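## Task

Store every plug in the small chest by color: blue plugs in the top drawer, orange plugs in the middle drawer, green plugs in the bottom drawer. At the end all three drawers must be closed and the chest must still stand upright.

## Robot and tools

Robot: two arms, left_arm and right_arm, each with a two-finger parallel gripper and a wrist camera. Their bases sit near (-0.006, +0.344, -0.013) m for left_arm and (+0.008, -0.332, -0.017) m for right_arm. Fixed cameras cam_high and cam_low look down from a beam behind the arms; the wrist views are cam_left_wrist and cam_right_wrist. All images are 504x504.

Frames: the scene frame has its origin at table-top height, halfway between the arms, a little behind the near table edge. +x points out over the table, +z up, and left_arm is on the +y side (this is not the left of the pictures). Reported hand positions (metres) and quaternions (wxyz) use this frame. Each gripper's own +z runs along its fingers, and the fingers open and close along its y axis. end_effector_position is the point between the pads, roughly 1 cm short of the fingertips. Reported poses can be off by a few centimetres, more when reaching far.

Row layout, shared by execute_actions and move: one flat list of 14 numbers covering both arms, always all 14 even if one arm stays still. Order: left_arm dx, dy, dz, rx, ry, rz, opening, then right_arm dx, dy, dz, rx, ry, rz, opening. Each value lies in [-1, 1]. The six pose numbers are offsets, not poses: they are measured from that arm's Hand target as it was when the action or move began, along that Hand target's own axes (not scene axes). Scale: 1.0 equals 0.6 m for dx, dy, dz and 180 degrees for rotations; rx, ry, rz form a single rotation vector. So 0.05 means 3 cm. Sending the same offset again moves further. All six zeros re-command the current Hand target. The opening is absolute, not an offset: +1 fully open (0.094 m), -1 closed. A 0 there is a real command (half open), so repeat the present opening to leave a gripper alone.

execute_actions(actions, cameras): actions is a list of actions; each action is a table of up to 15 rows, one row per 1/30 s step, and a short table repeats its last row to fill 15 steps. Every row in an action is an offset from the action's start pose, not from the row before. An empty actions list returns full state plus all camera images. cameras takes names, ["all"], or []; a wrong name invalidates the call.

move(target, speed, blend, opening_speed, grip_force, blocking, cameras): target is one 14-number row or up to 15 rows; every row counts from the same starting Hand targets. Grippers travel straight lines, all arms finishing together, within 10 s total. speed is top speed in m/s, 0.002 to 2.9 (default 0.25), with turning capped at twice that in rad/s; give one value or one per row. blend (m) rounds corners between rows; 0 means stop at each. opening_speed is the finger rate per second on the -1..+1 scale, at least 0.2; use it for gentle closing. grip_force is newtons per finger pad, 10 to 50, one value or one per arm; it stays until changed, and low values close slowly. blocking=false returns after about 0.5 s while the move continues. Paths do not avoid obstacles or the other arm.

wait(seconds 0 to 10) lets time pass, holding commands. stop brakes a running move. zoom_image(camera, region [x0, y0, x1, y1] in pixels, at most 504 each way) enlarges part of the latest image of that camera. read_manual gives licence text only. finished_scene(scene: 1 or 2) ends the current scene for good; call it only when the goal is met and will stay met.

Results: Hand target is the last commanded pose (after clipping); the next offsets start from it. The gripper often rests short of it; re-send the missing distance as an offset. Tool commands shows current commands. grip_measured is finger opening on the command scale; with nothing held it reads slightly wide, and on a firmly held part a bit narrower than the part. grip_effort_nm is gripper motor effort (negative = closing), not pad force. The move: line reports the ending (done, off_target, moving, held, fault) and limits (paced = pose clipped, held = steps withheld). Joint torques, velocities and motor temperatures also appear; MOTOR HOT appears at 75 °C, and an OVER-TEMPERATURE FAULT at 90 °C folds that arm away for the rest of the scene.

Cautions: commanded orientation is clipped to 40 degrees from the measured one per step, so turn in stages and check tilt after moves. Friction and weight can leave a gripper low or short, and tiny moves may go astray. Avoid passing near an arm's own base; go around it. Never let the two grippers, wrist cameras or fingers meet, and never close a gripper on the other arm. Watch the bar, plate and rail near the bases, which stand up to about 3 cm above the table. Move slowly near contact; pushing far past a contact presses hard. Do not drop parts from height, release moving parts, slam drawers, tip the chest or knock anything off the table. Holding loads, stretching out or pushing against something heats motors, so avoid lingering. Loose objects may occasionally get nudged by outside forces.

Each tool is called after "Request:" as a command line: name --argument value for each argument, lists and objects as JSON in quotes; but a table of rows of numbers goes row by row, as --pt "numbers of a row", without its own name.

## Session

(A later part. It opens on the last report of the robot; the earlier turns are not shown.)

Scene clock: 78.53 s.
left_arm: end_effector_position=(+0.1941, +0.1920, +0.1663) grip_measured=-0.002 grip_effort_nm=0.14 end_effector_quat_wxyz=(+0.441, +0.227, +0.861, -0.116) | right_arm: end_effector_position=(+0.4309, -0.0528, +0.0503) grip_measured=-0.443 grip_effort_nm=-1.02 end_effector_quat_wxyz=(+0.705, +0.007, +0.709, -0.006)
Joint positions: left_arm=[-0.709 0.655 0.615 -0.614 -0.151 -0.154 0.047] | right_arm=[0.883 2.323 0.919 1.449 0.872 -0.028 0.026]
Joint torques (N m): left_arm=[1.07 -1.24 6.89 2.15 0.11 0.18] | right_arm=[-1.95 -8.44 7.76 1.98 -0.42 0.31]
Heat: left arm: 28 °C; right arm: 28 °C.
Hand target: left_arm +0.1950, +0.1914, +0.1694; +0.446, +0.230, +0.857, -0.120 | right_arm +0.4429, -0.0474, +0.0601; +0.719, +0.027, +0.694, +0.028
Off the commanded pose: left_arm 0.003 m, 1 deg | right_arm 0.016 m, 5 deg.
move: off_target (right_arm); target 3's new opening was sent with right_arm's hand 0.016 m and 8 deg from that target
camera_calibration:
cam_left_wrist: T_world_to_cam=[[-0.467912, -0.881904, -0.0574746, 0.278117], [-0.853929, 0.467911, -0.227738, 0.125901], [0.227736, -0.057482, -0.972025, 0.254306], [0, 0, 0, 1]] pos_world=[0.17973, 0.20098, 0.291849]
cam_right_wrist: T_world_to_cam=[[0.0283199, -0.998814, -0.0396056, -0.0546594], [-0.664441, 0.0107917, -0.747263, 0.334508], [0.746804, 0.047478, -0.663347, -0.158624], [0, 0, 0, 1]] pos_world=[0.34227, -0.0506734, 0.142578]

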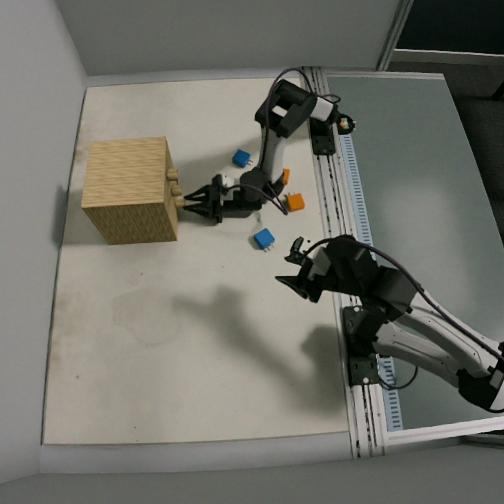

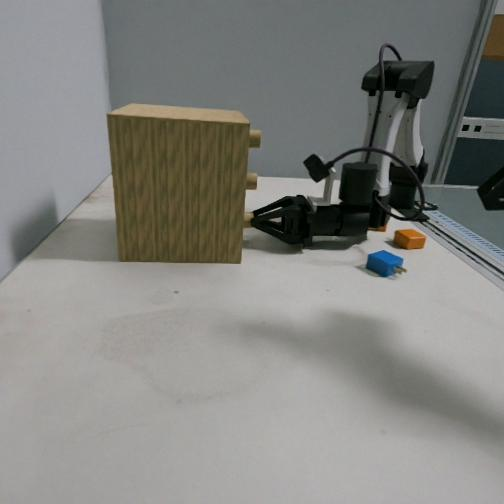

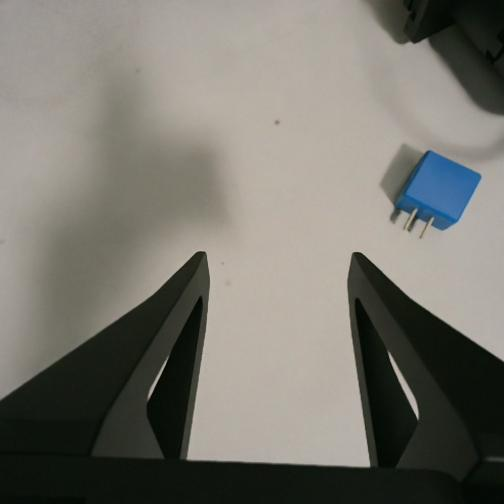

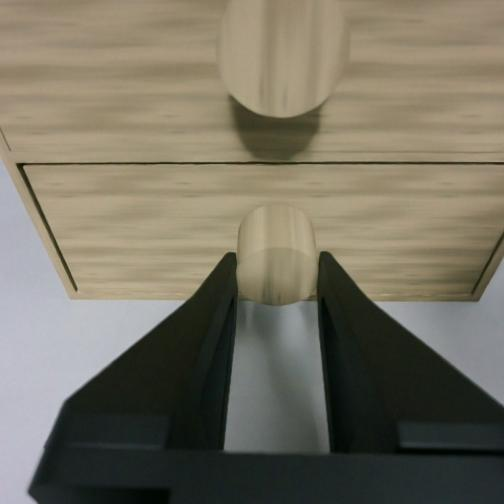

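Request:
move --pt "0 0 0 0 0 0 0 0 0 0 0 0 0 0.1" --pt "0 0 0 0 0 0 0 -0.004 0 -0.1166 0 0 0 0.1" --pt "0 0 0 0 0 0 0 -0.1137 0.0085 -0.113 0 0 0 0.1" --pt "0 0 0 0 0 0 0 -0.106 0.0083 0.012 0 0 0 0.1" --speed '[0.1,0.2,0.2,0.1]' --blend '[0,0.02,0.02,0]' --cameras '["cam_right_wrist","cam_high"]'

Scene clock: 82.80 s.
left_arm: end_effector_position=(+0.1941, +0.1920, +0.1663) grip_measured=-0.002 grip_effort_nm=0.14 end_effector_quat_wxyz=(+0.441, +0.227, +0.861, -0.116) | right_arm: end_effector_position=(+0.4441, -0.0542, +0.1232) grip_measured=+0.098 grip_effort_nm=0.10 end_effector_quat_wxyz=(+0.716, +0.026, +0.697, +0.017)
Joint positions: left_arm=[-0.709 0.655 0.615 -0.614 -0.151 -0.154 0.047] | right_arm=[0.857 2.107 0.938 1.262 0.839 -0.005 0.052]
Joint torques (N m): left_arm=[1.16 -1.13 7.08 2.09 0.05 0.11] | right_arm=[-0.35 -7.98 7.64 1.67 -0.17 0.1]
Heat: left arm: 28 °C; right arm: 28 °C.
Hand target: left_arm +0.1950, +0.1914, +0.1694; +0.446, +0.230, +0.857, -0.120 | right_arm +0.4479, -0.0475, +0.1240; +0.719, +0.027, +0.694, +0.028
Off the commanded pose: left_arm 0.003 m, 1 deg | right_arm 0.008 m, 1 deg.
move: done
camera_calibration:
cam_right_wrist: T_world_to_cam=[[0.0362194, -0.994745, -0.0957653, -0.0499173], [-0.638796, 0.0506492, -0.767708, 0.391035], [0.768523, 0.0889804, -0.633604, -0.131109], [0, 0, 0, 1]] pos_world=[0.35236, -0.0577944, 0.212349]
Images, in order (width x height): cam_high 504x504, cam_right_wrist 504x504.

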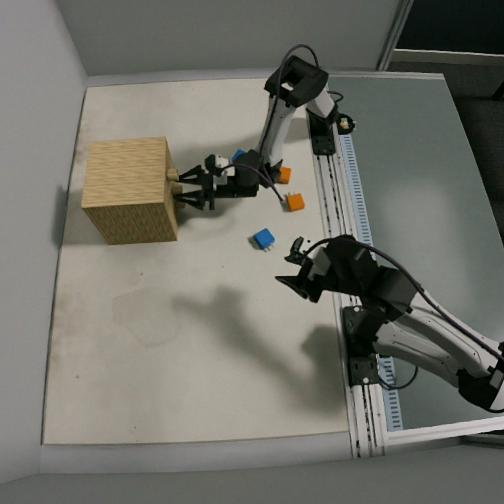

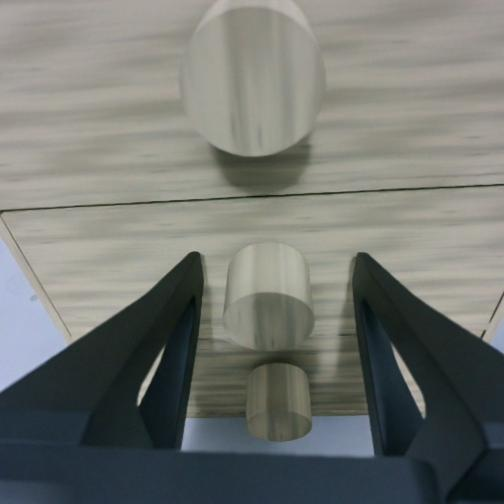

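Request:
move --pt "0 0 0 0 0 0 0 0 0.006 0 0 0 0 0.1" --pt "0 0 0 0 0 0 0 0 0.006 0 0 0 0 -0.65" --pt "0 0 0 0 0 0 0 -0.006 0.006 -0.178 0 0 0 -0.65" --speed 0.12 --opening_speed 1.5 --cameras '["cam_right_wrist","cam_high","cam_low"]'

Scene clock: 86.17 s.
left_arm: end_effector_position=(+0.1941, +0.1920, +0.1663) grip_measured=-0.002 grip_effort_nm=0.14 end_effector_quat_wxyz=(+0.441, +0.227, +0.861, -0.116) | right_arm: end_effector_position=(+0.3498, -0.0471, +0.1201) grip_measured=-0.420 grip_effort_nm=-1.02 end_effector_quat_wxyz=(+0.717, +0.031, +0.696, +0.016)
Joint positions: left_arm=[-0.709 0.655 0.615 -0.614 -0.151 -0.154 0.047] | right_arm=[1.086 2.031 0.717 1.451 1.075 -0.049 0.027]
Joint torques (N m): left_arm=[0.99 -1.01 6.89 2.14 0.06 0.15] | right_arm=[1.4 -9.73 2.74 1.61 -0.08 0.01]
Heat: left arm: 28 °C; right arm: 28 °C.
Hand target: left_arm +0.1950, +0.1914, +0.1694; +0.446, +0.230, +0.857, -0.120 | right_arm +0.3409, -0.0440, +0.1242; +0.719, +0.027, +0.694, +0.028
Off the commanded pose: left_arm 0.003 m, 1 deg | right_arm 0.010 m, 1 deg.
move: done
camera_calibration:
cam_right_wrist: T_world_to_cam=[[0.0285158, -0.994391, -0.101847, -0.0362827], [-0.635978, 0.0605577, -0.769327, 0.327732], [0.77118, 0.0867103, -0.630684, -0.062618], [0, 0, 0, 1]] pos_world=[0.257755, -0.0504963, 0.208946]
Images, in order (width x height): cam_high 504x504, cam_low 504x504, cam_right_wrist 504x504.

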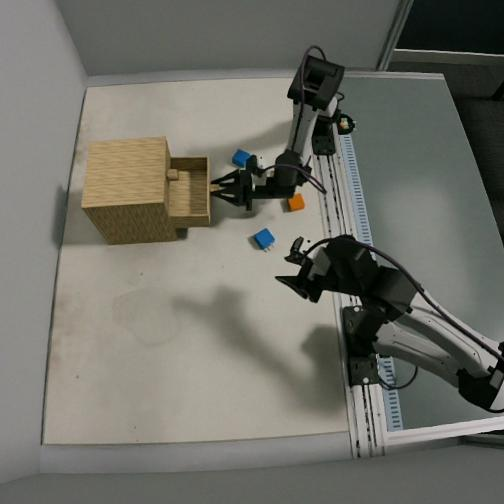

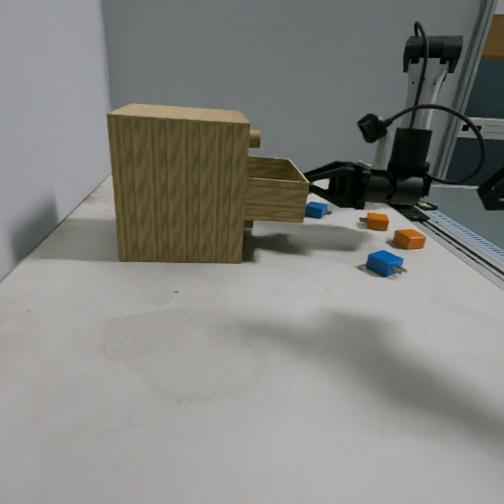

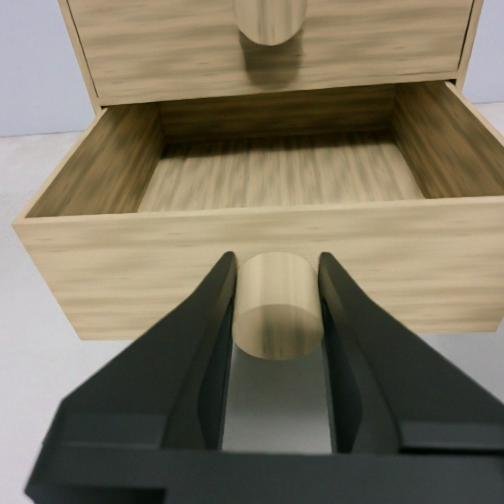

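Request:
move --pt "0 0 0 0 0 0 0.6 0 0 0 0 0 0 0.1" --pt "0 0 0 0 0 0 0.6 -0.004 0 -0.1 0 0 0 0.1" --pt "0 0 0 0 0 0 0.6 -0.16 -0.30 -0.16 0 0 0 0.3" --blend '[0,0.03,0]' --cameras '["all"]'

Request:
zoom_image --camera "cam_high" --region '[210, 130, 320, 260]'

Scene clock: 91.27 s.
left_arm: end_effector_position=(+0.1941, +0.1920, +0.1663) grip_measured=+0.597 grip_effort_nm=0.14 end_effector_quat_wxyz=(+0.441, +0.227, +0.861, -0.116) | right_arm: end_effector_position=(+0.2405, -0.2324, +0.1860) grip_measured=+0.298 grip_effort_nm=0.10 end_effector_quat_wxyz=(+0.712, +0.011, +0.702, +0.008)
Joint positions: left_arm=[-0.709 0.655 0.615 -0.614 -0.151 -0.153 0.075] | right_arm=[1.126 0.52 0.081 0.546 1.099 -0.064 0.061]
Joint torques (N m): left_arm=[0.91 -0.88 6.94 2.12 0 0.13] | right_arm=[-0.87 -0.01 10.67 1.52 -0.18 0.1]
Heat: left arm: 28 °C; right arm: 28 °C.
Hand target: left_arm +0.1950, +0.1914, +0.1695; +0.446, +0.230, +0.857, -0.120 | right_arm +0.2422, -0.2311, +0.2024; +0.719, +0.027, +0.694, +0.028
Off the commanded pose: left_arm 0.003 m, 1 deg | right_arm 0.016 m, 3 deg.
move: off_target (right_arm); target 3's new opening was sent with right_arm's hand 0.016 m and 3 deg from that target
camera_calibration:
cam_left_wrist: T_world_to_cam=[[-0.468117, -0.881773, -0.0578065, 0.278177], [-0.853765, 0.468182, -0.227797, 0.125749], [0.227929, -0.0572824, -0.971991, 0.254244], [0, 0, 0, 1]] pos_world=[0.17963, 0.20098, 0.291848]
cam_right_wrist: T_world_to_cam=[[0.043318, -0.997029, -0.063691, -0.221974], [-0.649782, 0.0203086, -0.759849, 0.312408], [0.758885, 0.0743004, -0.646972, 0.0824153], [0, 0, 0, 1]] pos_world=[0.150069, -0.233783, 0.276566]

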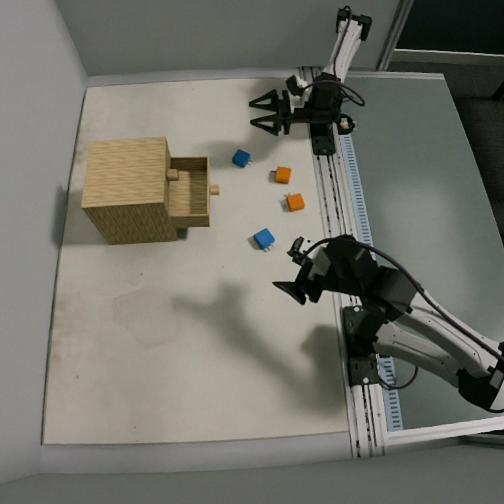

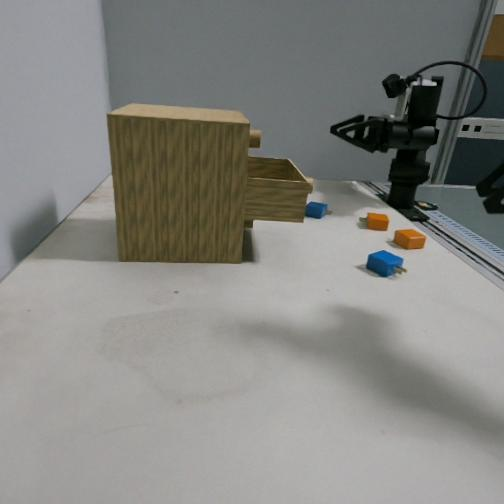

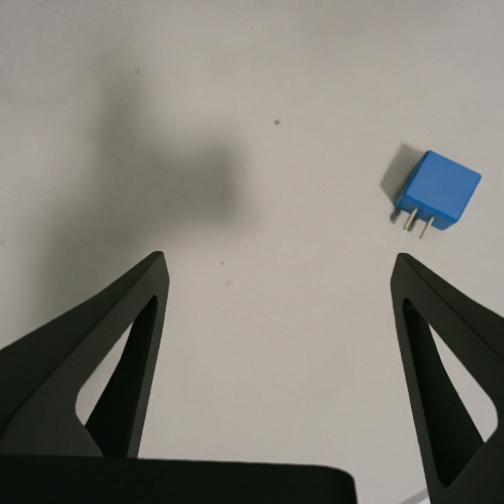

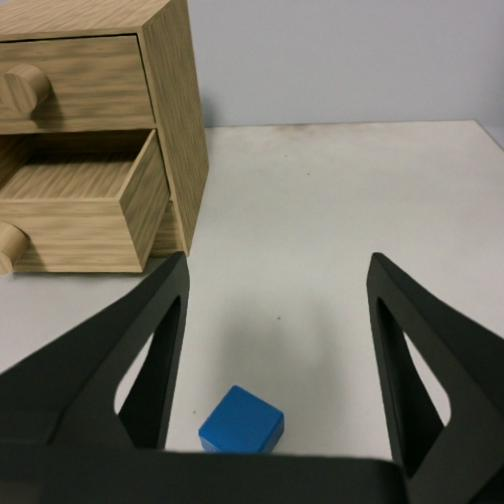

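Scaled by 3.877 from the camera's 504x504 image, which has a finer 720x720 frame.

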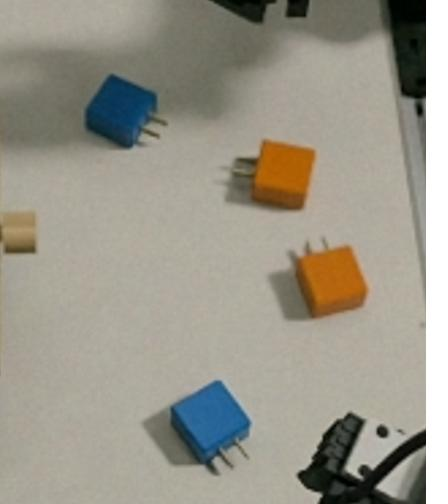

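Request:
move --target '[0,0,0,0,0,0,0.6,0.135,0.2755,-0.204,-0.5178,0.2632,-0.308,0.6]' --cameras '["cam_right_wrist","cam_high"]'

Scene clock: 97.80 s.
left_arm: end_effector_position=(+0.1941, +0.1920, +0.1663) grip_measured=+0.597 grip_effort_nm=0.14 end_effector_quat_wxyz=(+0.441, +0.227, +0.861, -0.116) | right_arm: end_effector_position=(+0.1231, -0.0673, +0.1210) grip_measured=+0.598 grip_effort_nm=0.10 end_effector_quat_wxyz=(-0.153, +0.757, -0.605, -0.195)
Joint positions: left_arm=[-0.709 0.655 0.615 -0.614 -0.151 -0.153 0.075] | right_arm=[1.004 1.267 1.023 -0.954 -0.336 -0.764 0.075]
Joint torques (N m): left_arm=[1.11 -0.95 6.87 2.1 0.06 0.11] | right_arm=[0.2 -3 10.03 0.92 -0.36 -0.08]
Heat: left arm: 28 °C; right arm: 29 °C.
Hand target: left_arm +0.1950, +0.1914, +0.1695; +0.446, +0.230, +0.857, -0.120 | right_arm +0.1223, -0.0600, +0.1303; -0.160, +0.761, -0.595, -0.204
Off the commanded pose: left_arm 0.003 m, 1 deg | right_arm 0.012 m, 2 deg.
move: off_target (right_arm)
camera_calibration:
cam_right_wrist: T_world_to_cam=[[0.975225, 0.211863, -0.0636468, -0.0897873], [0.220765, -0.950462, 0.218826, -0.107605], [-0.0141328, -0.227455, -0.973686, 0.231562], [0, 0, 0, 1]] pos_world=[0.114591, -0.0305816, 0.243301]
Images, in order (width x height): cam_high 504x504, cam_right_wrist 504x504.

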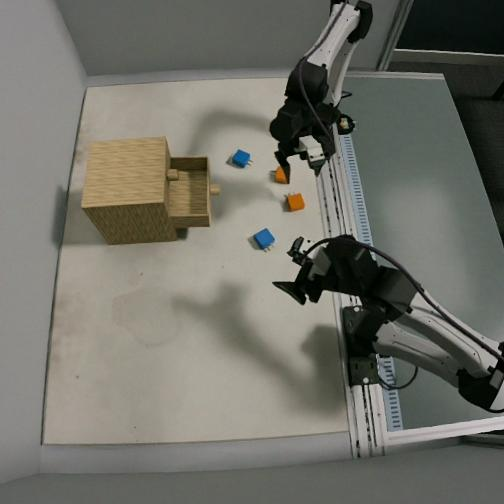

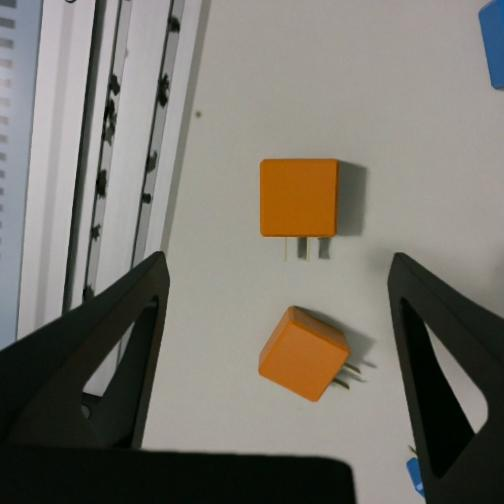

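Request:
move --pt "0 0 0 0 0 0 0.6 0.06 -0.019 0.162 0 0 0 0.6" --pt "0 0 0 0 0 0 0.6 0.06 -0.019 0.162 0 0 0 -0.4" --pt "0 0 0 0 0 0 0.6 -0.048 -0.048 -0.107 0.03 -0.01 0.03 -0.4" --pt "0 0 0 0 0 0 0.6 -0.0705 -0.464 -0.161 0.2796 -0.1189 0.3051 -0.4" --opening_speed 1 --blend '[0,0,0.03,0]' --speed '[0.13,0.1,0.25,0.3]' --cameras '["cam_right_wrist","cam_high","cam_low"]'

Scene clock: 107.03 s.
left_arm: end_effector_position=(+0.1941, +0.1920, +0.1663) grip_measured=+0.597 grip_effort_nm=0.14 end_effector_quat_wxyz=(+0.441, +0.227, +0.861, -0.116) | right_arm: end_effector_position=(+0.3850, -0.0124, +0.2162) grip_measured=-0.154 grip_effort_nm=-1.03 end_effector_quat_wxyz=(+0.420, -0.243, +0.868, +0.109)
Joint positions: left_arm=[-0.709 0.655 0.615 -0.614 -0.151 -0.153 0.075] | right_arm=[0.82 1.651 1.49 -0.498 0.219 0.13 0.04]
Joint torques (N m): left_arm=[0.95 -1.06 6.94 2.09 0 0.12] | right_arm=[-0.12 -6.79 11.29 2 0.17 0.08]
Heat: left arm: 28 °C; right arm: 30 °C.
Hand target: left_arm +0.1950, +0.1914, +0.1695; +0.446, +0.230, +0.857, -0.120 | right_arm +0.3952, -0.0040, +0.2354; +0.446, -0.230, +0.857, +0.120
Off the commanded pose: left_arm 0.003 m, 1 deg | right_arm 0.023 m, 4 deg.
move: off_target (right_arm)
camera_calibration:
cam_right_wrist: T_world_to_cam=[[0.524667, -0.850171, -0.0439729, -0.194747], [-0.84177, -0.510387, -0.175867, 0.365814], [0.127074, 0.129287, -0.983431, 0.292595], [0, 0, 0, 1]] pos_world=[0.372927, -0.0166902, 0.343518]
Images, in order (width x height): cam_high 504x504, cam_low 504x504, cam_right_wrist 504x504.

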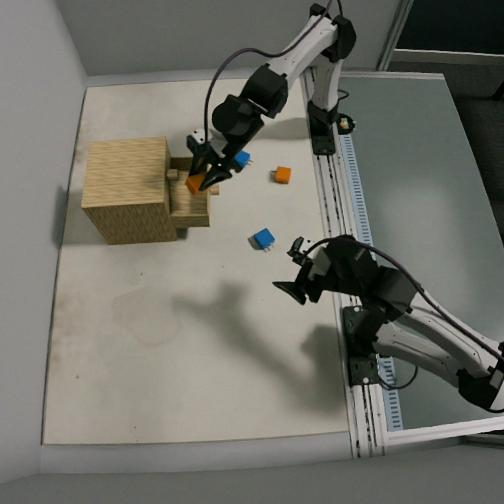

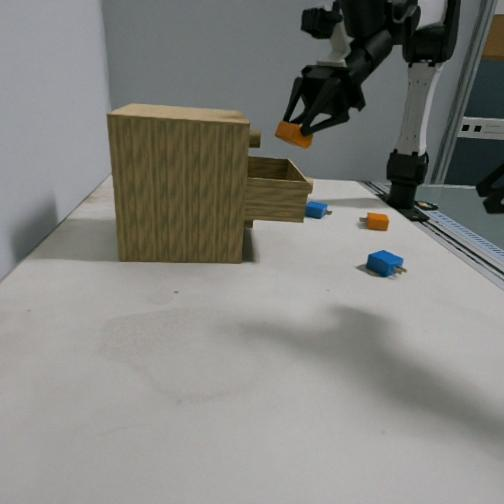

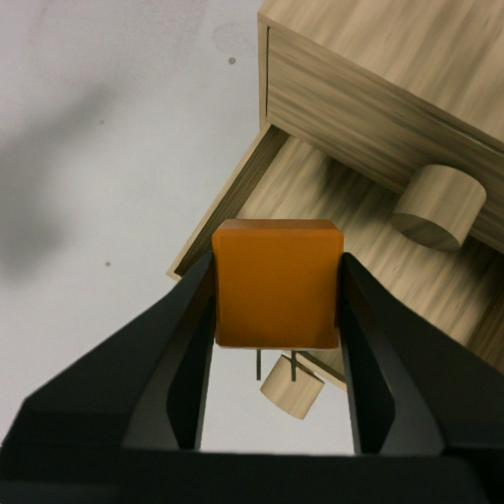

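Request:
move --pt "0 0 0 0 0 0 0.6 0.117 -0.021 0.11 0 0 0 -0.4" --pt "0 0 0 0 0 0 0.6 0.117 -0.021 0.11 0 0 0 0.05" --pt "0 0 0 0 0 0 0.6 -0.02 0 0 0 0 0 0.05" --pt "0 0 0 0 0 0 0.6 0.391 0.007 -0.2825 0.1514 0.1331 0.1651 0.6" --speed '[0.1,0.1,0.2,0.3]' --blend '[0,0,0.03,0]' --cameras '["all"]'

Scene clock: 114.67 s.
left_arm: end_effector_position=(+0.1941, +0.1920, +0.1663) grip_measured=+0.597 grip_effort_nm=0.14 end_effector_quat_wxyz=(+0.441, +0.227, +0.861, -0.116) | right_arm: end_effector_position=(+0.1593, -0.1361, +0.1353) grip_measured=+0.598 grip_effort_nm=0.10 end_effector_quat_wxyz=(+0.259, +0.081, +0.962, -0.032)
Joint positions: left_arm=[-0.709 0.655 0.615 -0.614 -0.151 -0.153 0.075] | right_arm=[1.35 1.359 1.149 -1.322 0.561 1.481 0.075]
Joint torques (N m): left_arm=[1.09 -1.06 6.94 2.15 0.04 0.15] | right_arm=[0.31 -5.81 6.75 0.24 0.25 0.09]
Heat: left arm: 28 °C; right arm: 30 °C.
Hand target: left_arm +0.1950, +0.1914, +0.1695; +0.446, +0.230, +0.857, -0.120 | right_arm +0.1564, -0.1371, +0.1402; +0.258, +0.084, +0.962, -0.022
Off the commanded pose: left_arm 0.003 m, 1 deg | right_arm 0.006 m, 1 deg.
move: done
camera_calibration:
cam_left_wrist: T_world_to_cam=[[-0.468117, -0.881773, -0.0578065, 0.278177], [-0.853765, 0.468182, -0.227797, 0.125749], [0.227929, -0.0572824, -0.971991, 0.254244], [0, 0, 0, 1]] pos_world=[0.17963, 0.20098, 0.291848]
cam_right_wrist: T_world_to_cam=[[-0.180895, -0.982679, -0.0402492, -0.0911906], [-0.966593, 0.17008, 0.191755, 0.161117], [-0.181588, 0.0735921, -0.980617, 0.298981], [0, 0, 0, 1]] pos_world=[0.19353, -0.139016, 0.258621]

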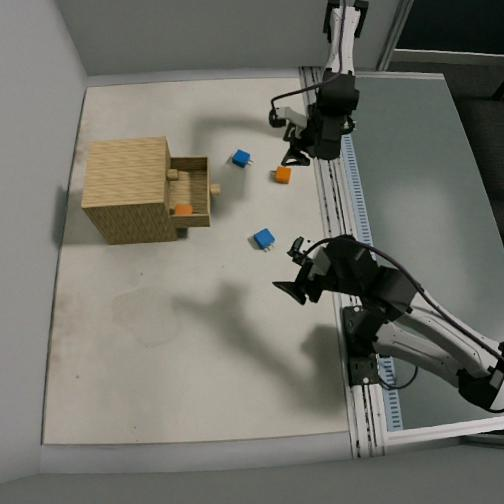

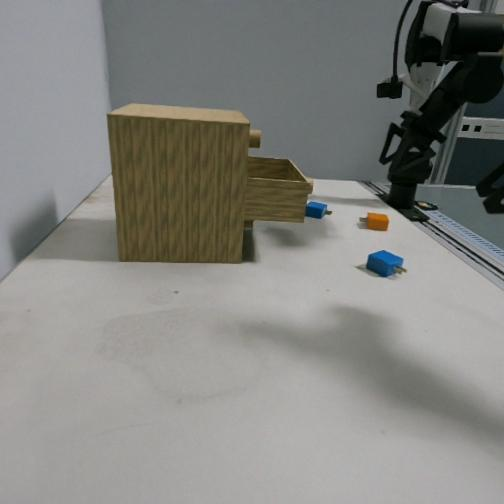

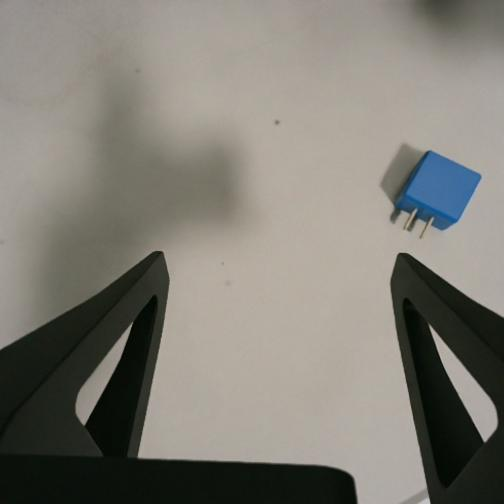

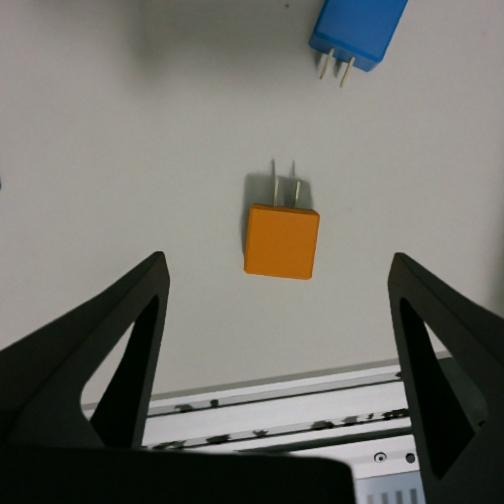

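Request:
move --pt "0 0 0 0 0 0 0.6 0.103 -0.007 0.16 0.014 0 0.024 0.6" --pt "0 0 0 0 0 0 0.6 0.103 -0.007 0.16 0.014 0 0.024 -0.4" --pt "0 0 0 0 0 0 0.6 -0.04 0 -0.05 0 0 0 -0.4" --pt "0 0 0 0 0 0 0.6 -0.408 0.14 0.053 -0.1514 -0.1331 -0.1651 -0.4" --opening_speed 1 --blend '[0,0,0.03,0]' --speed '[0.13,0.1,0.25,0.3]' --cameras '["cam_right_wrist","cam_low"]'

Scene clock: 122.60 s.
left_arm: end_effector_position=(+0.1941, +0.1920, +0.1663) grip_measured=+0.597 grip_effort_nm=0.14 end_effector_quat_wxyz=(+0.441, +0.227, +0.861, -0.116) | right_arm: end_effector_position=(+0.3834, -0.1013, +0.2144) grip_measured=-0.187 grip_effort_nm=-1.02 end_effector_quat_wxyz=(+0.419, -0.232, +0.871, +0.107)
Joint positions: left_arm=[-0.709 0.655 0.615 -0.614 -0.151 -0.153 0.075] | right_arm=[0.617 1.431 1.266 -0.481 0.07 0.026 0.038]
Joint torques (N m): left_arm=[1.22 -1.06 7.02 2.11 0.08 0.11] | right_arm=[-0.81 -4.89 11.45 2.04 -0.11 -0.06]
Heat: left arm: 29 °C; right arm: 30 °C.
Hand target: left_arm +0.1950, +0.1914, +0.1695; +0.446, +0.230, +0.857, -0.120 | right_arm +0.3954, -0.0939, +0.2351; +0.446, -0.230, +0.857, +0.120
Off the commanded pose: left_arm 0.003 m, 1 deg | right_arm 0.025 m, 4 deg.
move: off_target (right_arm)
camera_calibration:
cam_right_wrist: T_world_to_cam=[[0.50485, -0.861693, -0.0511083, -0.2616], [-0.854249, -0.490227, -0.173022, 0.325026], [0.124037, 0.13101, -0.983591, 0.303935], [0, 0, 0, 1]] pos_world=[0.372023, -0.105901, 0.341814]
Images, in order (width x height): cam_low 504x504, cam_right_wrist 504x504.

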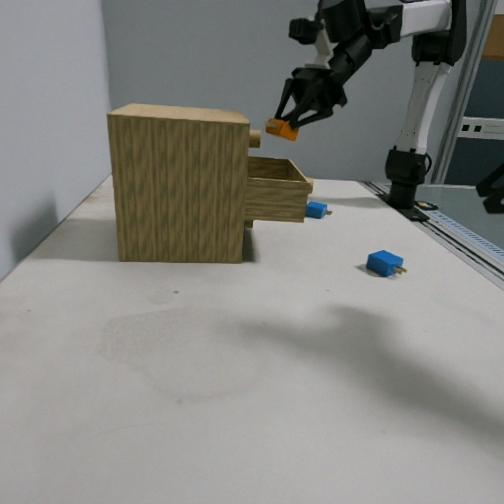

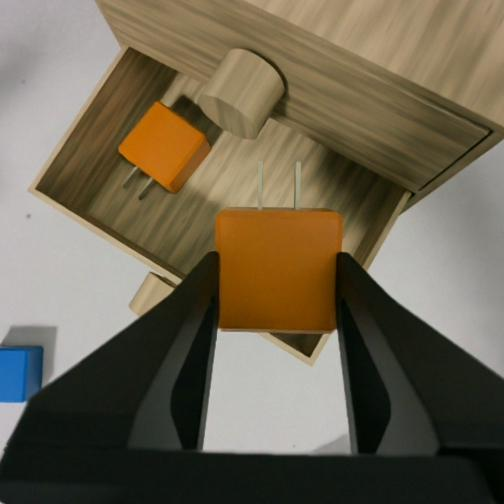

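Request:
move --pt "0 0 0 0 0 0 0.6 0.109 -0.023 0.112 0 0 0 -0.4" --pt "0 0 0 0 0 0 0.6 0.109 -0.023 0.112 0 0 0 0.05" --pt "0 0 0 0 0 0 0.6 -0.02 0 0 0 0 0 0.05" --pt "0 0 0 0 0 0 0.6 0.204 0.185 -0.044 0.1548 -0.2074 0.0715 0.1" --speed '[0.1,0.1,0.2,0.3]' --blend '[0,0,0.03,0]' --cameras '["all"]'

Scene clock: 130.63 s.
left_arm: end_effector_position=(+0.1940, +0.1921, +0.1662) grip_measured=+0.597 grip_effort_nm=0.14 end_effector_quat_wxyz=(+0.441, +0.227, +0.861, -0.116) | right_arm: end_effector_position=(+0.2609, -0.0418, +0.1463) grip_measured=+0.098 grip_effort_nm=0.10 end_effector_quat_wxyz=(+0.712, +0.007, +0.703, +0.012)
Joint positions: left_arm=[-0.709 0.655 0.615 -0.614 -0.151 -0.153 0.075] | right_arm=[1.353 1.857 0.587 1.459 1.312 -0.153 0.052]
Joint torques (N m): left_arm=[0.92 -0.98 6.95 2.09 0.05 0.15] | right_arm=[-0.34 -5.67 4.25 2.04 -0.07 -0.04]
Heat: left arm: 29 °C; right arm: 31 °C.
Hand target: left_arm +0.1949, +0.1914, +0.1694; +0.446, +0.230, +0.857, -0.120 | right_arm +0.2603, -0.0438, +0.1500; +0.719, +0.027, +0.694, +0.028
Off the commanded pose: left_arm 0.003 m, 1 deg | right_arm 0.004 m, 3 deg.
move: off_target (right_arm); target 4's new opening was sent with right_arm's hand 0.004 m and 3 deg from that target
camera_calibration:
cam_left_wrist: T_world_to_cam=[[-0.468111, -0.881769, -0.057927, 0.278211], [-0.853849, 0.468227, -0.227388, 0.125636], [0.227626, -0.0569819, -0.97208, 0.254263], [0, 0, 0, 1]] pos_world=[0.17963, 0.20098, 0.291848]
cam_right_wrist: T_world_to_cam=[[0.0553133, -0.9965, -0.0626677, -0.038614], [-0.650269, 0.0116756, -0.759614, 0.291297], [0.757688, 0.0827676, -0.647348, 0.0278249], [0, 0, 0, 1]] pos_world=[0.170475, -0.044183, 0.236866]

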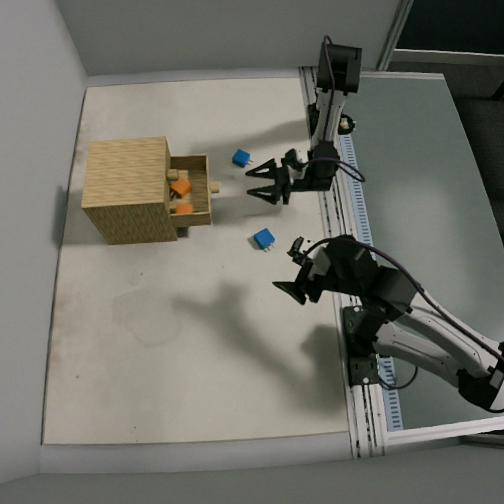

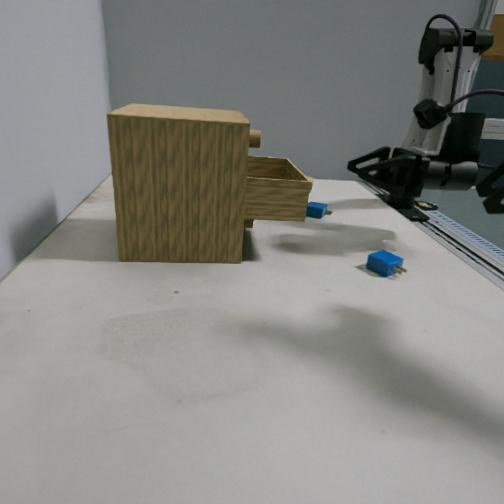

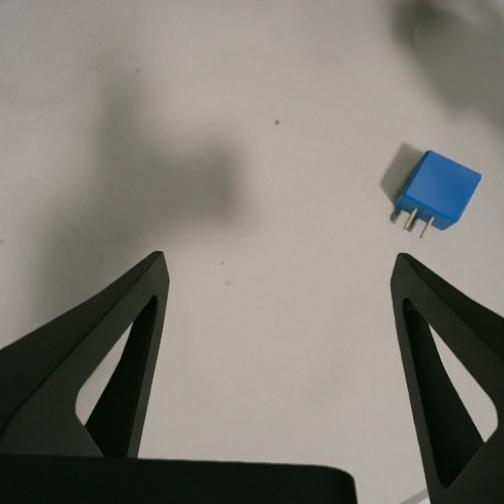

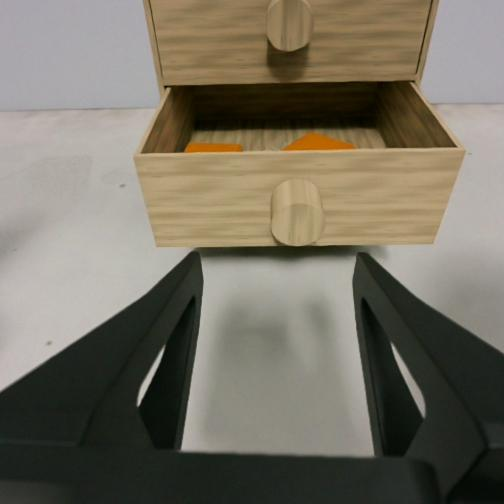

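Request:
move --pt "0 0 0 0 0 0 0.6 0.048 -0.004 0.133 0 0 0 0.1" --pt "0 0 0 0 0 0 0.6 0.048 -0.004 0.133 0 0 0 -0.65" --pt "0 0 0 0 0 0 0.6 0.054 -0.004 0.313 0 0 0 -0.65" --speed '[0.15,0.1,0.1]' --opening_speed 1.5 --cameras '["cam_right_wrist","cam_high","cam_low"]'

Scene clock: 135.37 s.
left_arm: end_effector_position=(+0.1940, +0.1921, +0.1662) grip_measured=+0.597 grip_effort_nm=0.14 end_effector_quat_wxyz=(+0.441, +0.227, +0.861, -0.116) | right_arm: end_effector_position=(+0.4392, -0.0505, +0.1264) grip_measured=-0.439 grip_effort_nm=-1.02 end_effector_quat_wxyz=(+0.720, +0.028, +0.694, +0.012)
Joint positions: left_arm=[-0.709 0.655 0.615 -0.614 -0.151 -0.153 0.075] | right_arm=[0.876 2.108 0.941 1.277 0.866 -0.023 0.026]
Joint torques (N m): left_arm=[1.09 -1.01 7.21 2.11 0.11 0.12] | right_arm=[-1.46 -7.39 8.68 1.46 -0.4 0.25]
Heat: left arm: 29 °C; right arm: 30 °C.
Hand target: left_arm +0.1949, +0.1914, +0.1694; +0.446, +0.230, +0.857, -0.120 | right_arm +0.4491, -0.0434, +0.1243; +0.719, +0.027, +0.694, +0.028
Off the commanded pose: left_arm 0.003 m, 1 deg | right_arm 0.012 m, 2 deg.
move: off_target (right_arm)
camera_calibration:
cam_right_wrist: T_world_to_cam=[[0.0282223, -0.995375, -0.0918215, -0.0427128], [-0.631192, 0.0534834, -0.773781, 0.387803], [0.775113, 0.0797948, -0.626763, -0.129877], [0, 0, 0, 1]] pos_world=[0.346652, -0.0528928, 0.214751]
Images, in order (width x height): cam_high 504x504, cam_low 504x504, cam_right_wrist 504x504.

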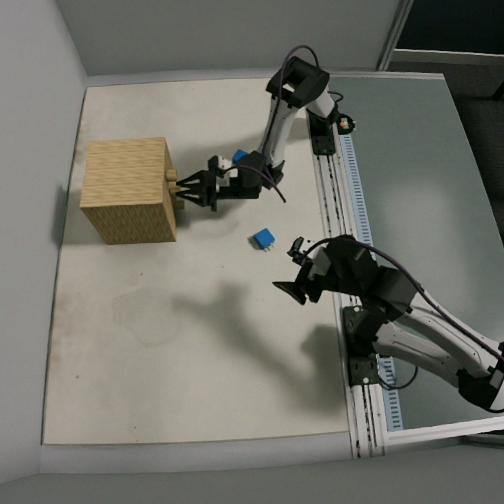

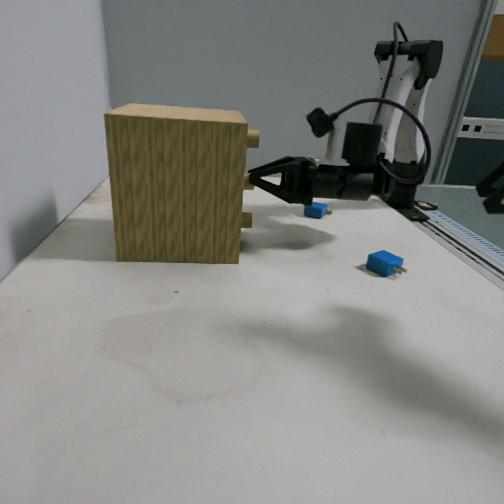

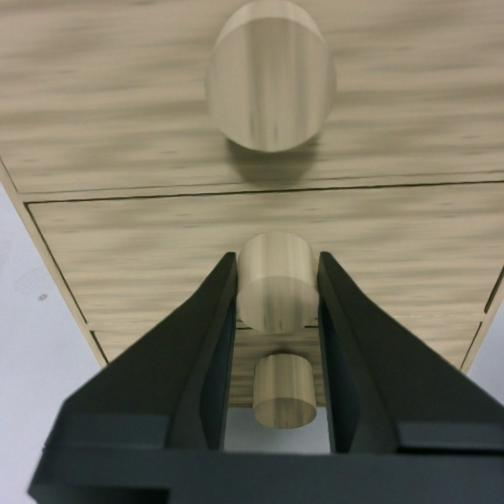

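Request:
move --pt "0 0 0 0 0 0 0.6 0 0 0 0 0 0 0.1" --pt "0 0 0 0 0 0 0.6 -0.004 0 -0.1166 0 0 0 0.1" --pt "0 0 0 0 0 0 0.6 -0.112 0.0083 -0.113 0 0 0 0.1" --pt "0 0 0 0 0 0 0.6 -0.108 0.0083 0.0105 0 0 0 0.1" --pt "0 0 0 0 0 0 0.6 -0.108 0.0083 0.0105 0 0 0 -0.65" --speed '[0.1,0.2,0.2,0.12,0.1]' --blend '[0,0.02,0.02,0,0]' --opening_speed 1.5 --cameras '["cam_right_wrist"]'

Request:
move --target '[0,0,0,0,0,0,0.6,-0.006,0,-0.178,0,0,0,-0.65]' --speed 0.12 --cameras '["cam_right_wrist","cam_high","cam_low"]'

Scene clock: 139.93 s.
left_arm: end_effector_position=(+0.1940, +0.1921, +0.1662) grip_measured=+0.597 grip_effort_nm=0.14 end_effector_quat_wxyz=(+0.441, +0.227, +0.861, -0.116) | right_arm: end_effector_position=(+0.4489, -0.0502, +0.1850) grip_measured=-0.419 grip_effort_nm=-1.03 end_effector_quat_wxyz=(+0.715, +0.023, +0.698, +0.017)
Joint positions: left_arm=[-0.709 0.655 0.615 -0.614 -0.151 -0.153 0.075] | right_arm=[0.857 1.934 1.013 1.009 0.835 -0.004 0.027]
Joint torques (N m): left_arm=[0.95 -1.01 6.91 2.1 0.08 0.12] | right_arm=[-0.31 -7.72 9.14 1.68 -0.14 0.09]
Heat: left arm: 29 °C; right arm: 31 °C.
Hand target: left_arm +0.1949, +0.1914, +0.1694; +0.446, +0.230, +0.857, -0.120 | right_arm +0.4531, -0.0436, +0.1894; +0.719, +0.027, +0.694, +0.028
Off the commanded pose: left_arm 0.003 m, 1 deg | right_arm 0.009 m, 2 deg.
move: done
camera_calibration:
cam_right_wrist: T_world_to_cam=[[0.0402135, -0.994926, -0.092227, -0.0425834], [-0.641585, 0.045049, -0.765728, 0.441921], [0.765997, 0.0899641, -0.636518, -0.0942831], [0, 0, 0, 1]] pos_world=[0.357463, -0.0537933, 0.274451]
Images, in order (width x height): cam_right_wrist 504x504.

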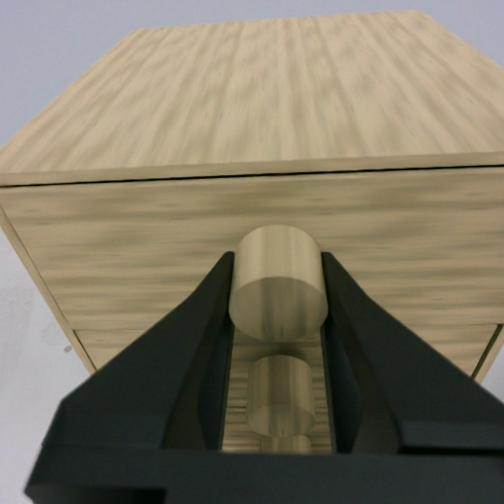

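Scene clock: 141.23 s.
left_arm: end_effector_position=(+0.1940, +0.1921, +0.1662) grip_measured=+0.597 grip_effort_nm=0.14 end_effector_quat_wxyz=(+0.441, +0.227, +0.861, -0.116) | right_arm: end_effector_position=(+0.3531, -0.0451, +0.1796) grip_measured=-0.419 grip_effort_nm=-1.02 end_effector_quat_wxyz=(+0.716, +0.027, +0.697, +0.016)
Joint positions: left_arm=[-0.709 0.655 0.615 -0.614 -0.151 -0.153 0.075] | right_arm=[1.084 1.809 0.772 1.165 1.067 -0.046 0.027]
Joint torques (N m): left_arm=[1.13 -0.98 7.04 2.1 0.05 0.12] | right_arm=[0.88 -10.32 4.9 1.5 -0.08 -0.01]
Heat: left arm: 29 °C; right arm: 31 °C.
Hand target: left_arm +0.1949, +0.1914, +0.1694; +0.446, +0.230, +0.857, -0.120 | right_arm +0.3463, -0.0440, +0.1892; +0.719, +0.027, +0.694, +0.028
Off the commanded pose: left_arm 0.003 m, 1 deg | right_arm 0.012 m, 2 deg.
move: off_target (right_arm)
camera_calibration:
cam_right_wrist: T_world_to_cam=[[0.034137, -0.994809, -0.0958579, -0.0313968], [-0.639497, 0.0519656, -0.767035, 0.375939], [0.768035, 0.0874851, -0.634404, -0.0260085], [0, 0, 0, 1]] pos_world=[0.261459, -0.0484944, 0.268849]
Images, in order (width x height): cam_high 504x504, cam_low 504x504, cam_right_wrist 504x504.

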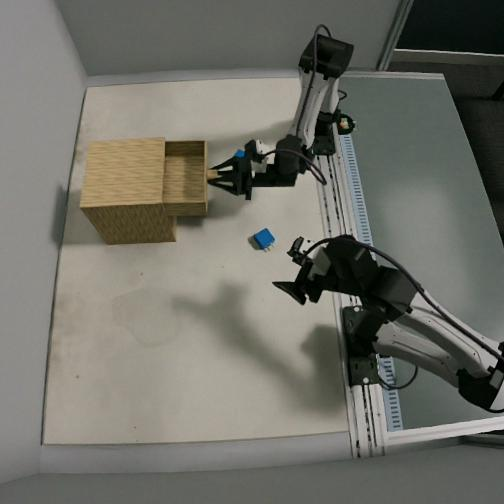

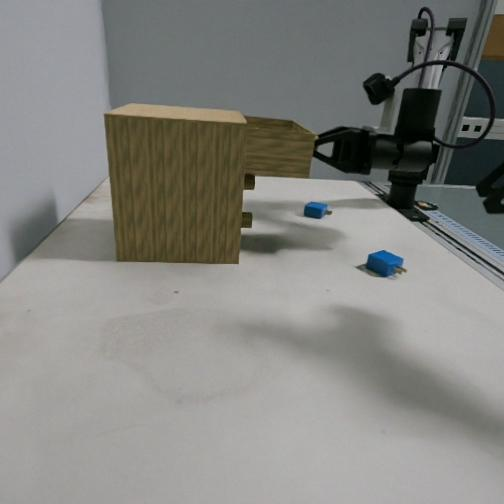

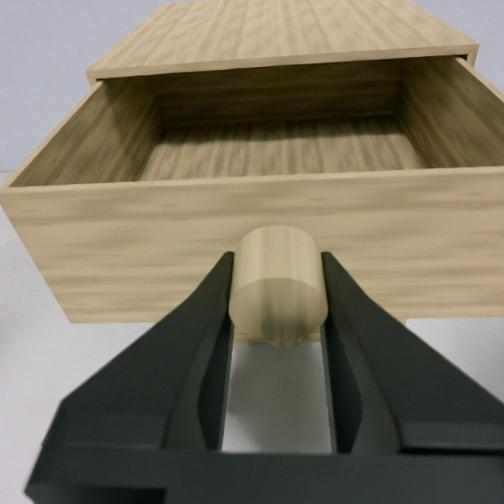

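Request:
move --pt "0 0 0 0 0 0 0.6 0 0 0 0 0 0 0.1" --pt "0 0 0 0 0 0 0.6 -0.004 0 -0.13 0 0 0 0.1" --pt "-0.041 -0.187 0.157 0.1263 0.1349 0.1382 0.7 0.0535 -0.302 -0.138 0.1304 0.3345 0.0429 0.7" --speed '[0.1,0.2,0.3]' --blend '[0,0.01,0]' --cameras '["all"]'

Scene clock: 149.03 s.
left_arm: end_effector_position=(+0.2152, +0.0585, +0.1272) grip_measured=+0.698 grip_effort_nm=0.14 end_effector_quat_wxyz=(+0.211, +0.499, +0.831, -0.127) | right_arm: end_effector_position=(+0.2612, -0.2255, +0.1332) grip_measured=+0.698 grip_effort_nm=0.10 end_effector_quat_wxyz=(+0.253, +0.191, +0.947, -0.058)
Joint positions: left_arm=[-0.804 1.486 1.164 -0.775 0.154 0.213 0.08] | right_arm=[0.744 1.277 1.085 -1.109 0.492 1.05 0.08]
Joint torques (N m): left_arm=[-0.12 -6.26 9.46 1.37 0.23 0.11] | right_arm=[-0.77 -2.88 9.8 0.67 0.17 -0.05]
Heat: left arm: 29 °C; right arm: 30 °C.
Hand target: left_arm +0.2179, +0.0486, +0.1357; +0.221, +0.508, +0.822, -0.136 | right_arm +0.2653, -0.2221, +0.1401; +0.254, +0.192, +0.947, -0.051
Off the commanded pose: left_arm 0.013 m, 2 deg | right_arm 0.009 m, 1 deg.
move: off_target (left_arm); target 3's new opening was sent with left_arm's hand 0.013 m and 2 deg from that target
camera_calibration:
cam_left_wrist: T_world_to_cam=[[-0.881432, -0.467912, -0.0643166, 0.233533], [-0.469964, 0.855319, 0.21809, 0.0354712], [-0.0470356, 0.222458, -0.973807, 0.246829], [0, 0, 0, 1]] pos_world=[0.234123, 0.0240245, 0.247648]
cam_right_wrist: T_world_to_cam=[[-0.398572, -0.915979, -0.0460754, -0.0880895], [-0.902991, 0.383139, 0.194452, 0.306322], [-0.16046, 0.119109, -0.979829, 0.326629], [0, 0, 0, 1]] pos_world=[0.293907, -0.236956, 0.256417]

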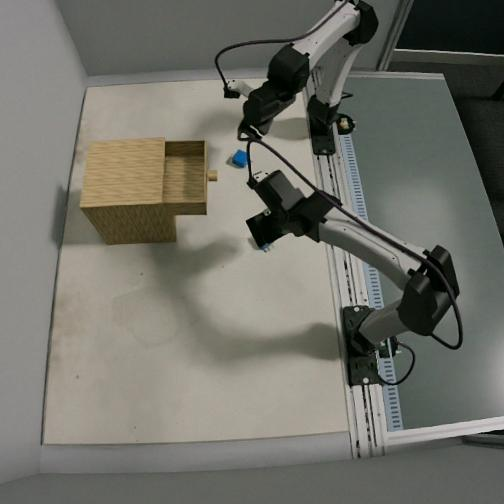

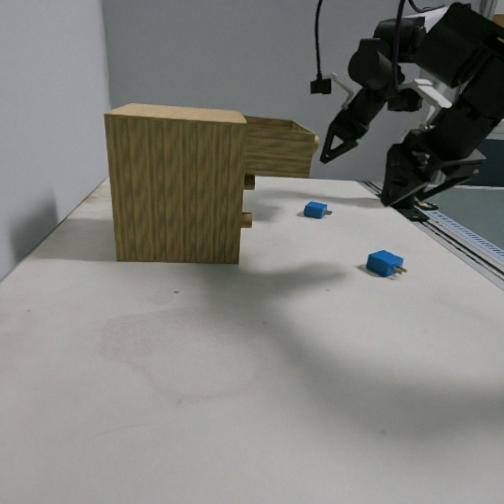

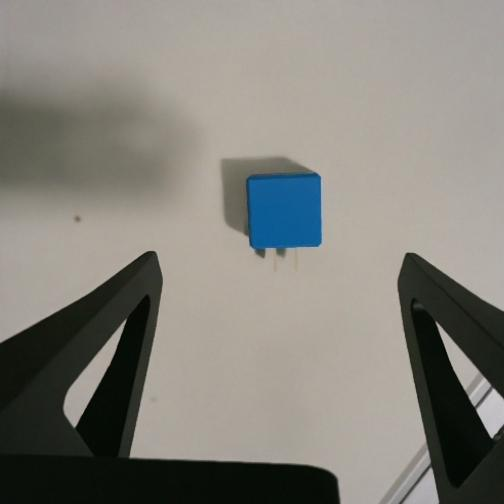

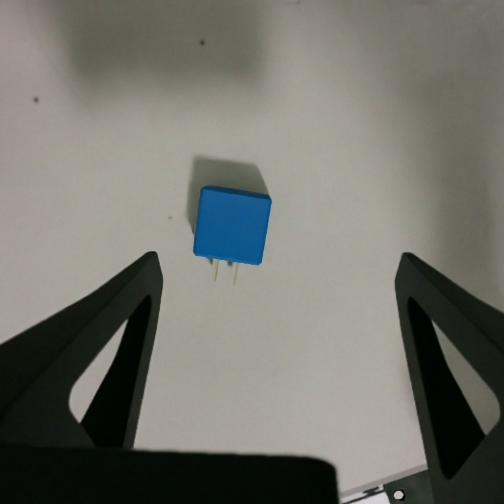

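Request:
move --pt "0.072 -0.005 0.1625 0 0 0 0.7 0.091 0.043 0.167 0.022 0 0.0385 0.7" --pt "0.072 -0.005 0.1625 0 0 0 -0.4 0.091 0.043 0.167 0.022 0 0.0385 -0.4" --pt "0 0 0 0 0 0 -0.4 0 0 0 0 0 0 -0.4" --opening_speed 1 --speed '[0.13,0.1,0.2]' --cameras '["all"]'

Scene clock: 156.00 s.
left_arm: end_effector_position=(+0.2113, +0.0543, +0.1134) grip_measured=-0.195 grip_effort_nm=-1.02 end_effector_quat_wxyz=(+0.190, +0.507, +0.832, -0.122) | right_arm: end_effector_position=(+0.2619, -0.2245, +0.1270) grip_measured=-0.158 grip_effort_nm=-1.02 end_effector_quat_wxyz=(+0.244, +0.189, +0.949, -0.067)
Joint positions: left_arm=[-0.821 1.529 1.169 -0.78 0.154 0.213 0.038] | right_arm=[0.743 1.306 1.088 -1.111 0.489 1.05 0.04]
Joint torques (N m): left_arm=[1.55 -11.02 8.87 1.39 0.28 0.13] | right_arm=[-0.65 -5.57 9.43 0.65 0.21 -0.05]
Heat: left arm: 30 °C; right arm: 31 °C.
Hand target: left_arm +0.2179, +0.0485, +0.1356; +0.220, +0.508, +0.822, -0.136 | right_arm +0.2653, -0.2221, +0.1400; +0.254, +0.192, +0.947, -0.051
Off the commanded pose: left_arm 0.024 m, 4 deg | right_arm 0.014 m, 2 deg.
move: off_target (left_arm, right_arm)
camera_calibration:
cam_left_wrist: T_world_to_cam=[[-0.890311, -0.45222, -0.0533165, 0.227065], [-0.44967, 0.854714, 0.259345, 0.0313217], [-0.0717108, 0.254873, -0.964312, 0.236563], [0, 0, 0, 1]] pos_world=[0.233207, 0.0156186, 0.232103]
cam_right_wrist: T_world_to_cam=[[-0.399498, -0.916439, -0.0232662, -0.0898323], [-0.898313, 0.386282, 0.209332, 0.305415], [-0.182853, 0.104528, -0.977568, 0.322889], [0, 0, 0, 1]] pos_world=[0.297512, -0.234053, 0.249623]

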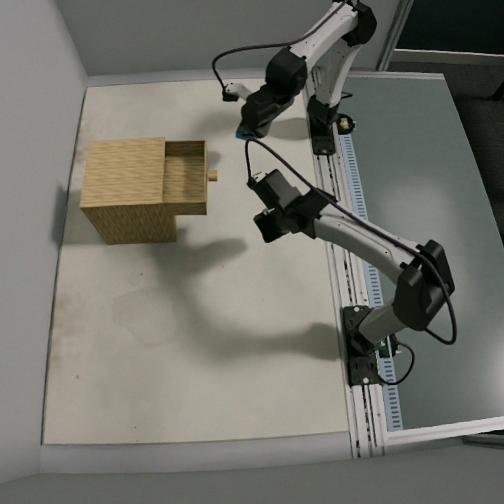

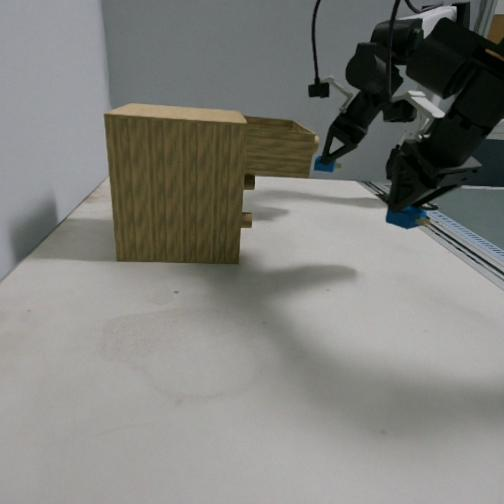

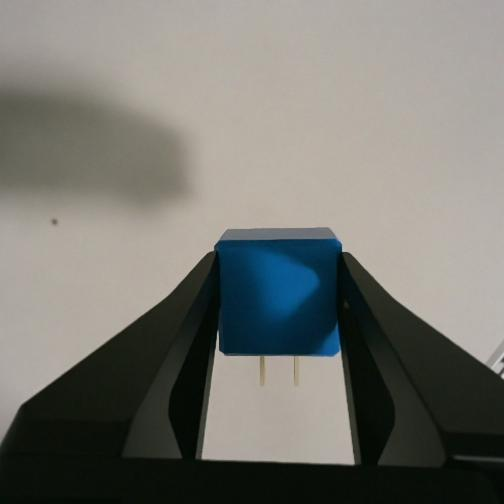

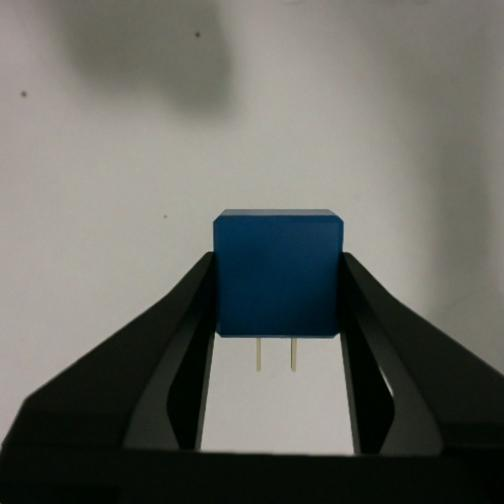

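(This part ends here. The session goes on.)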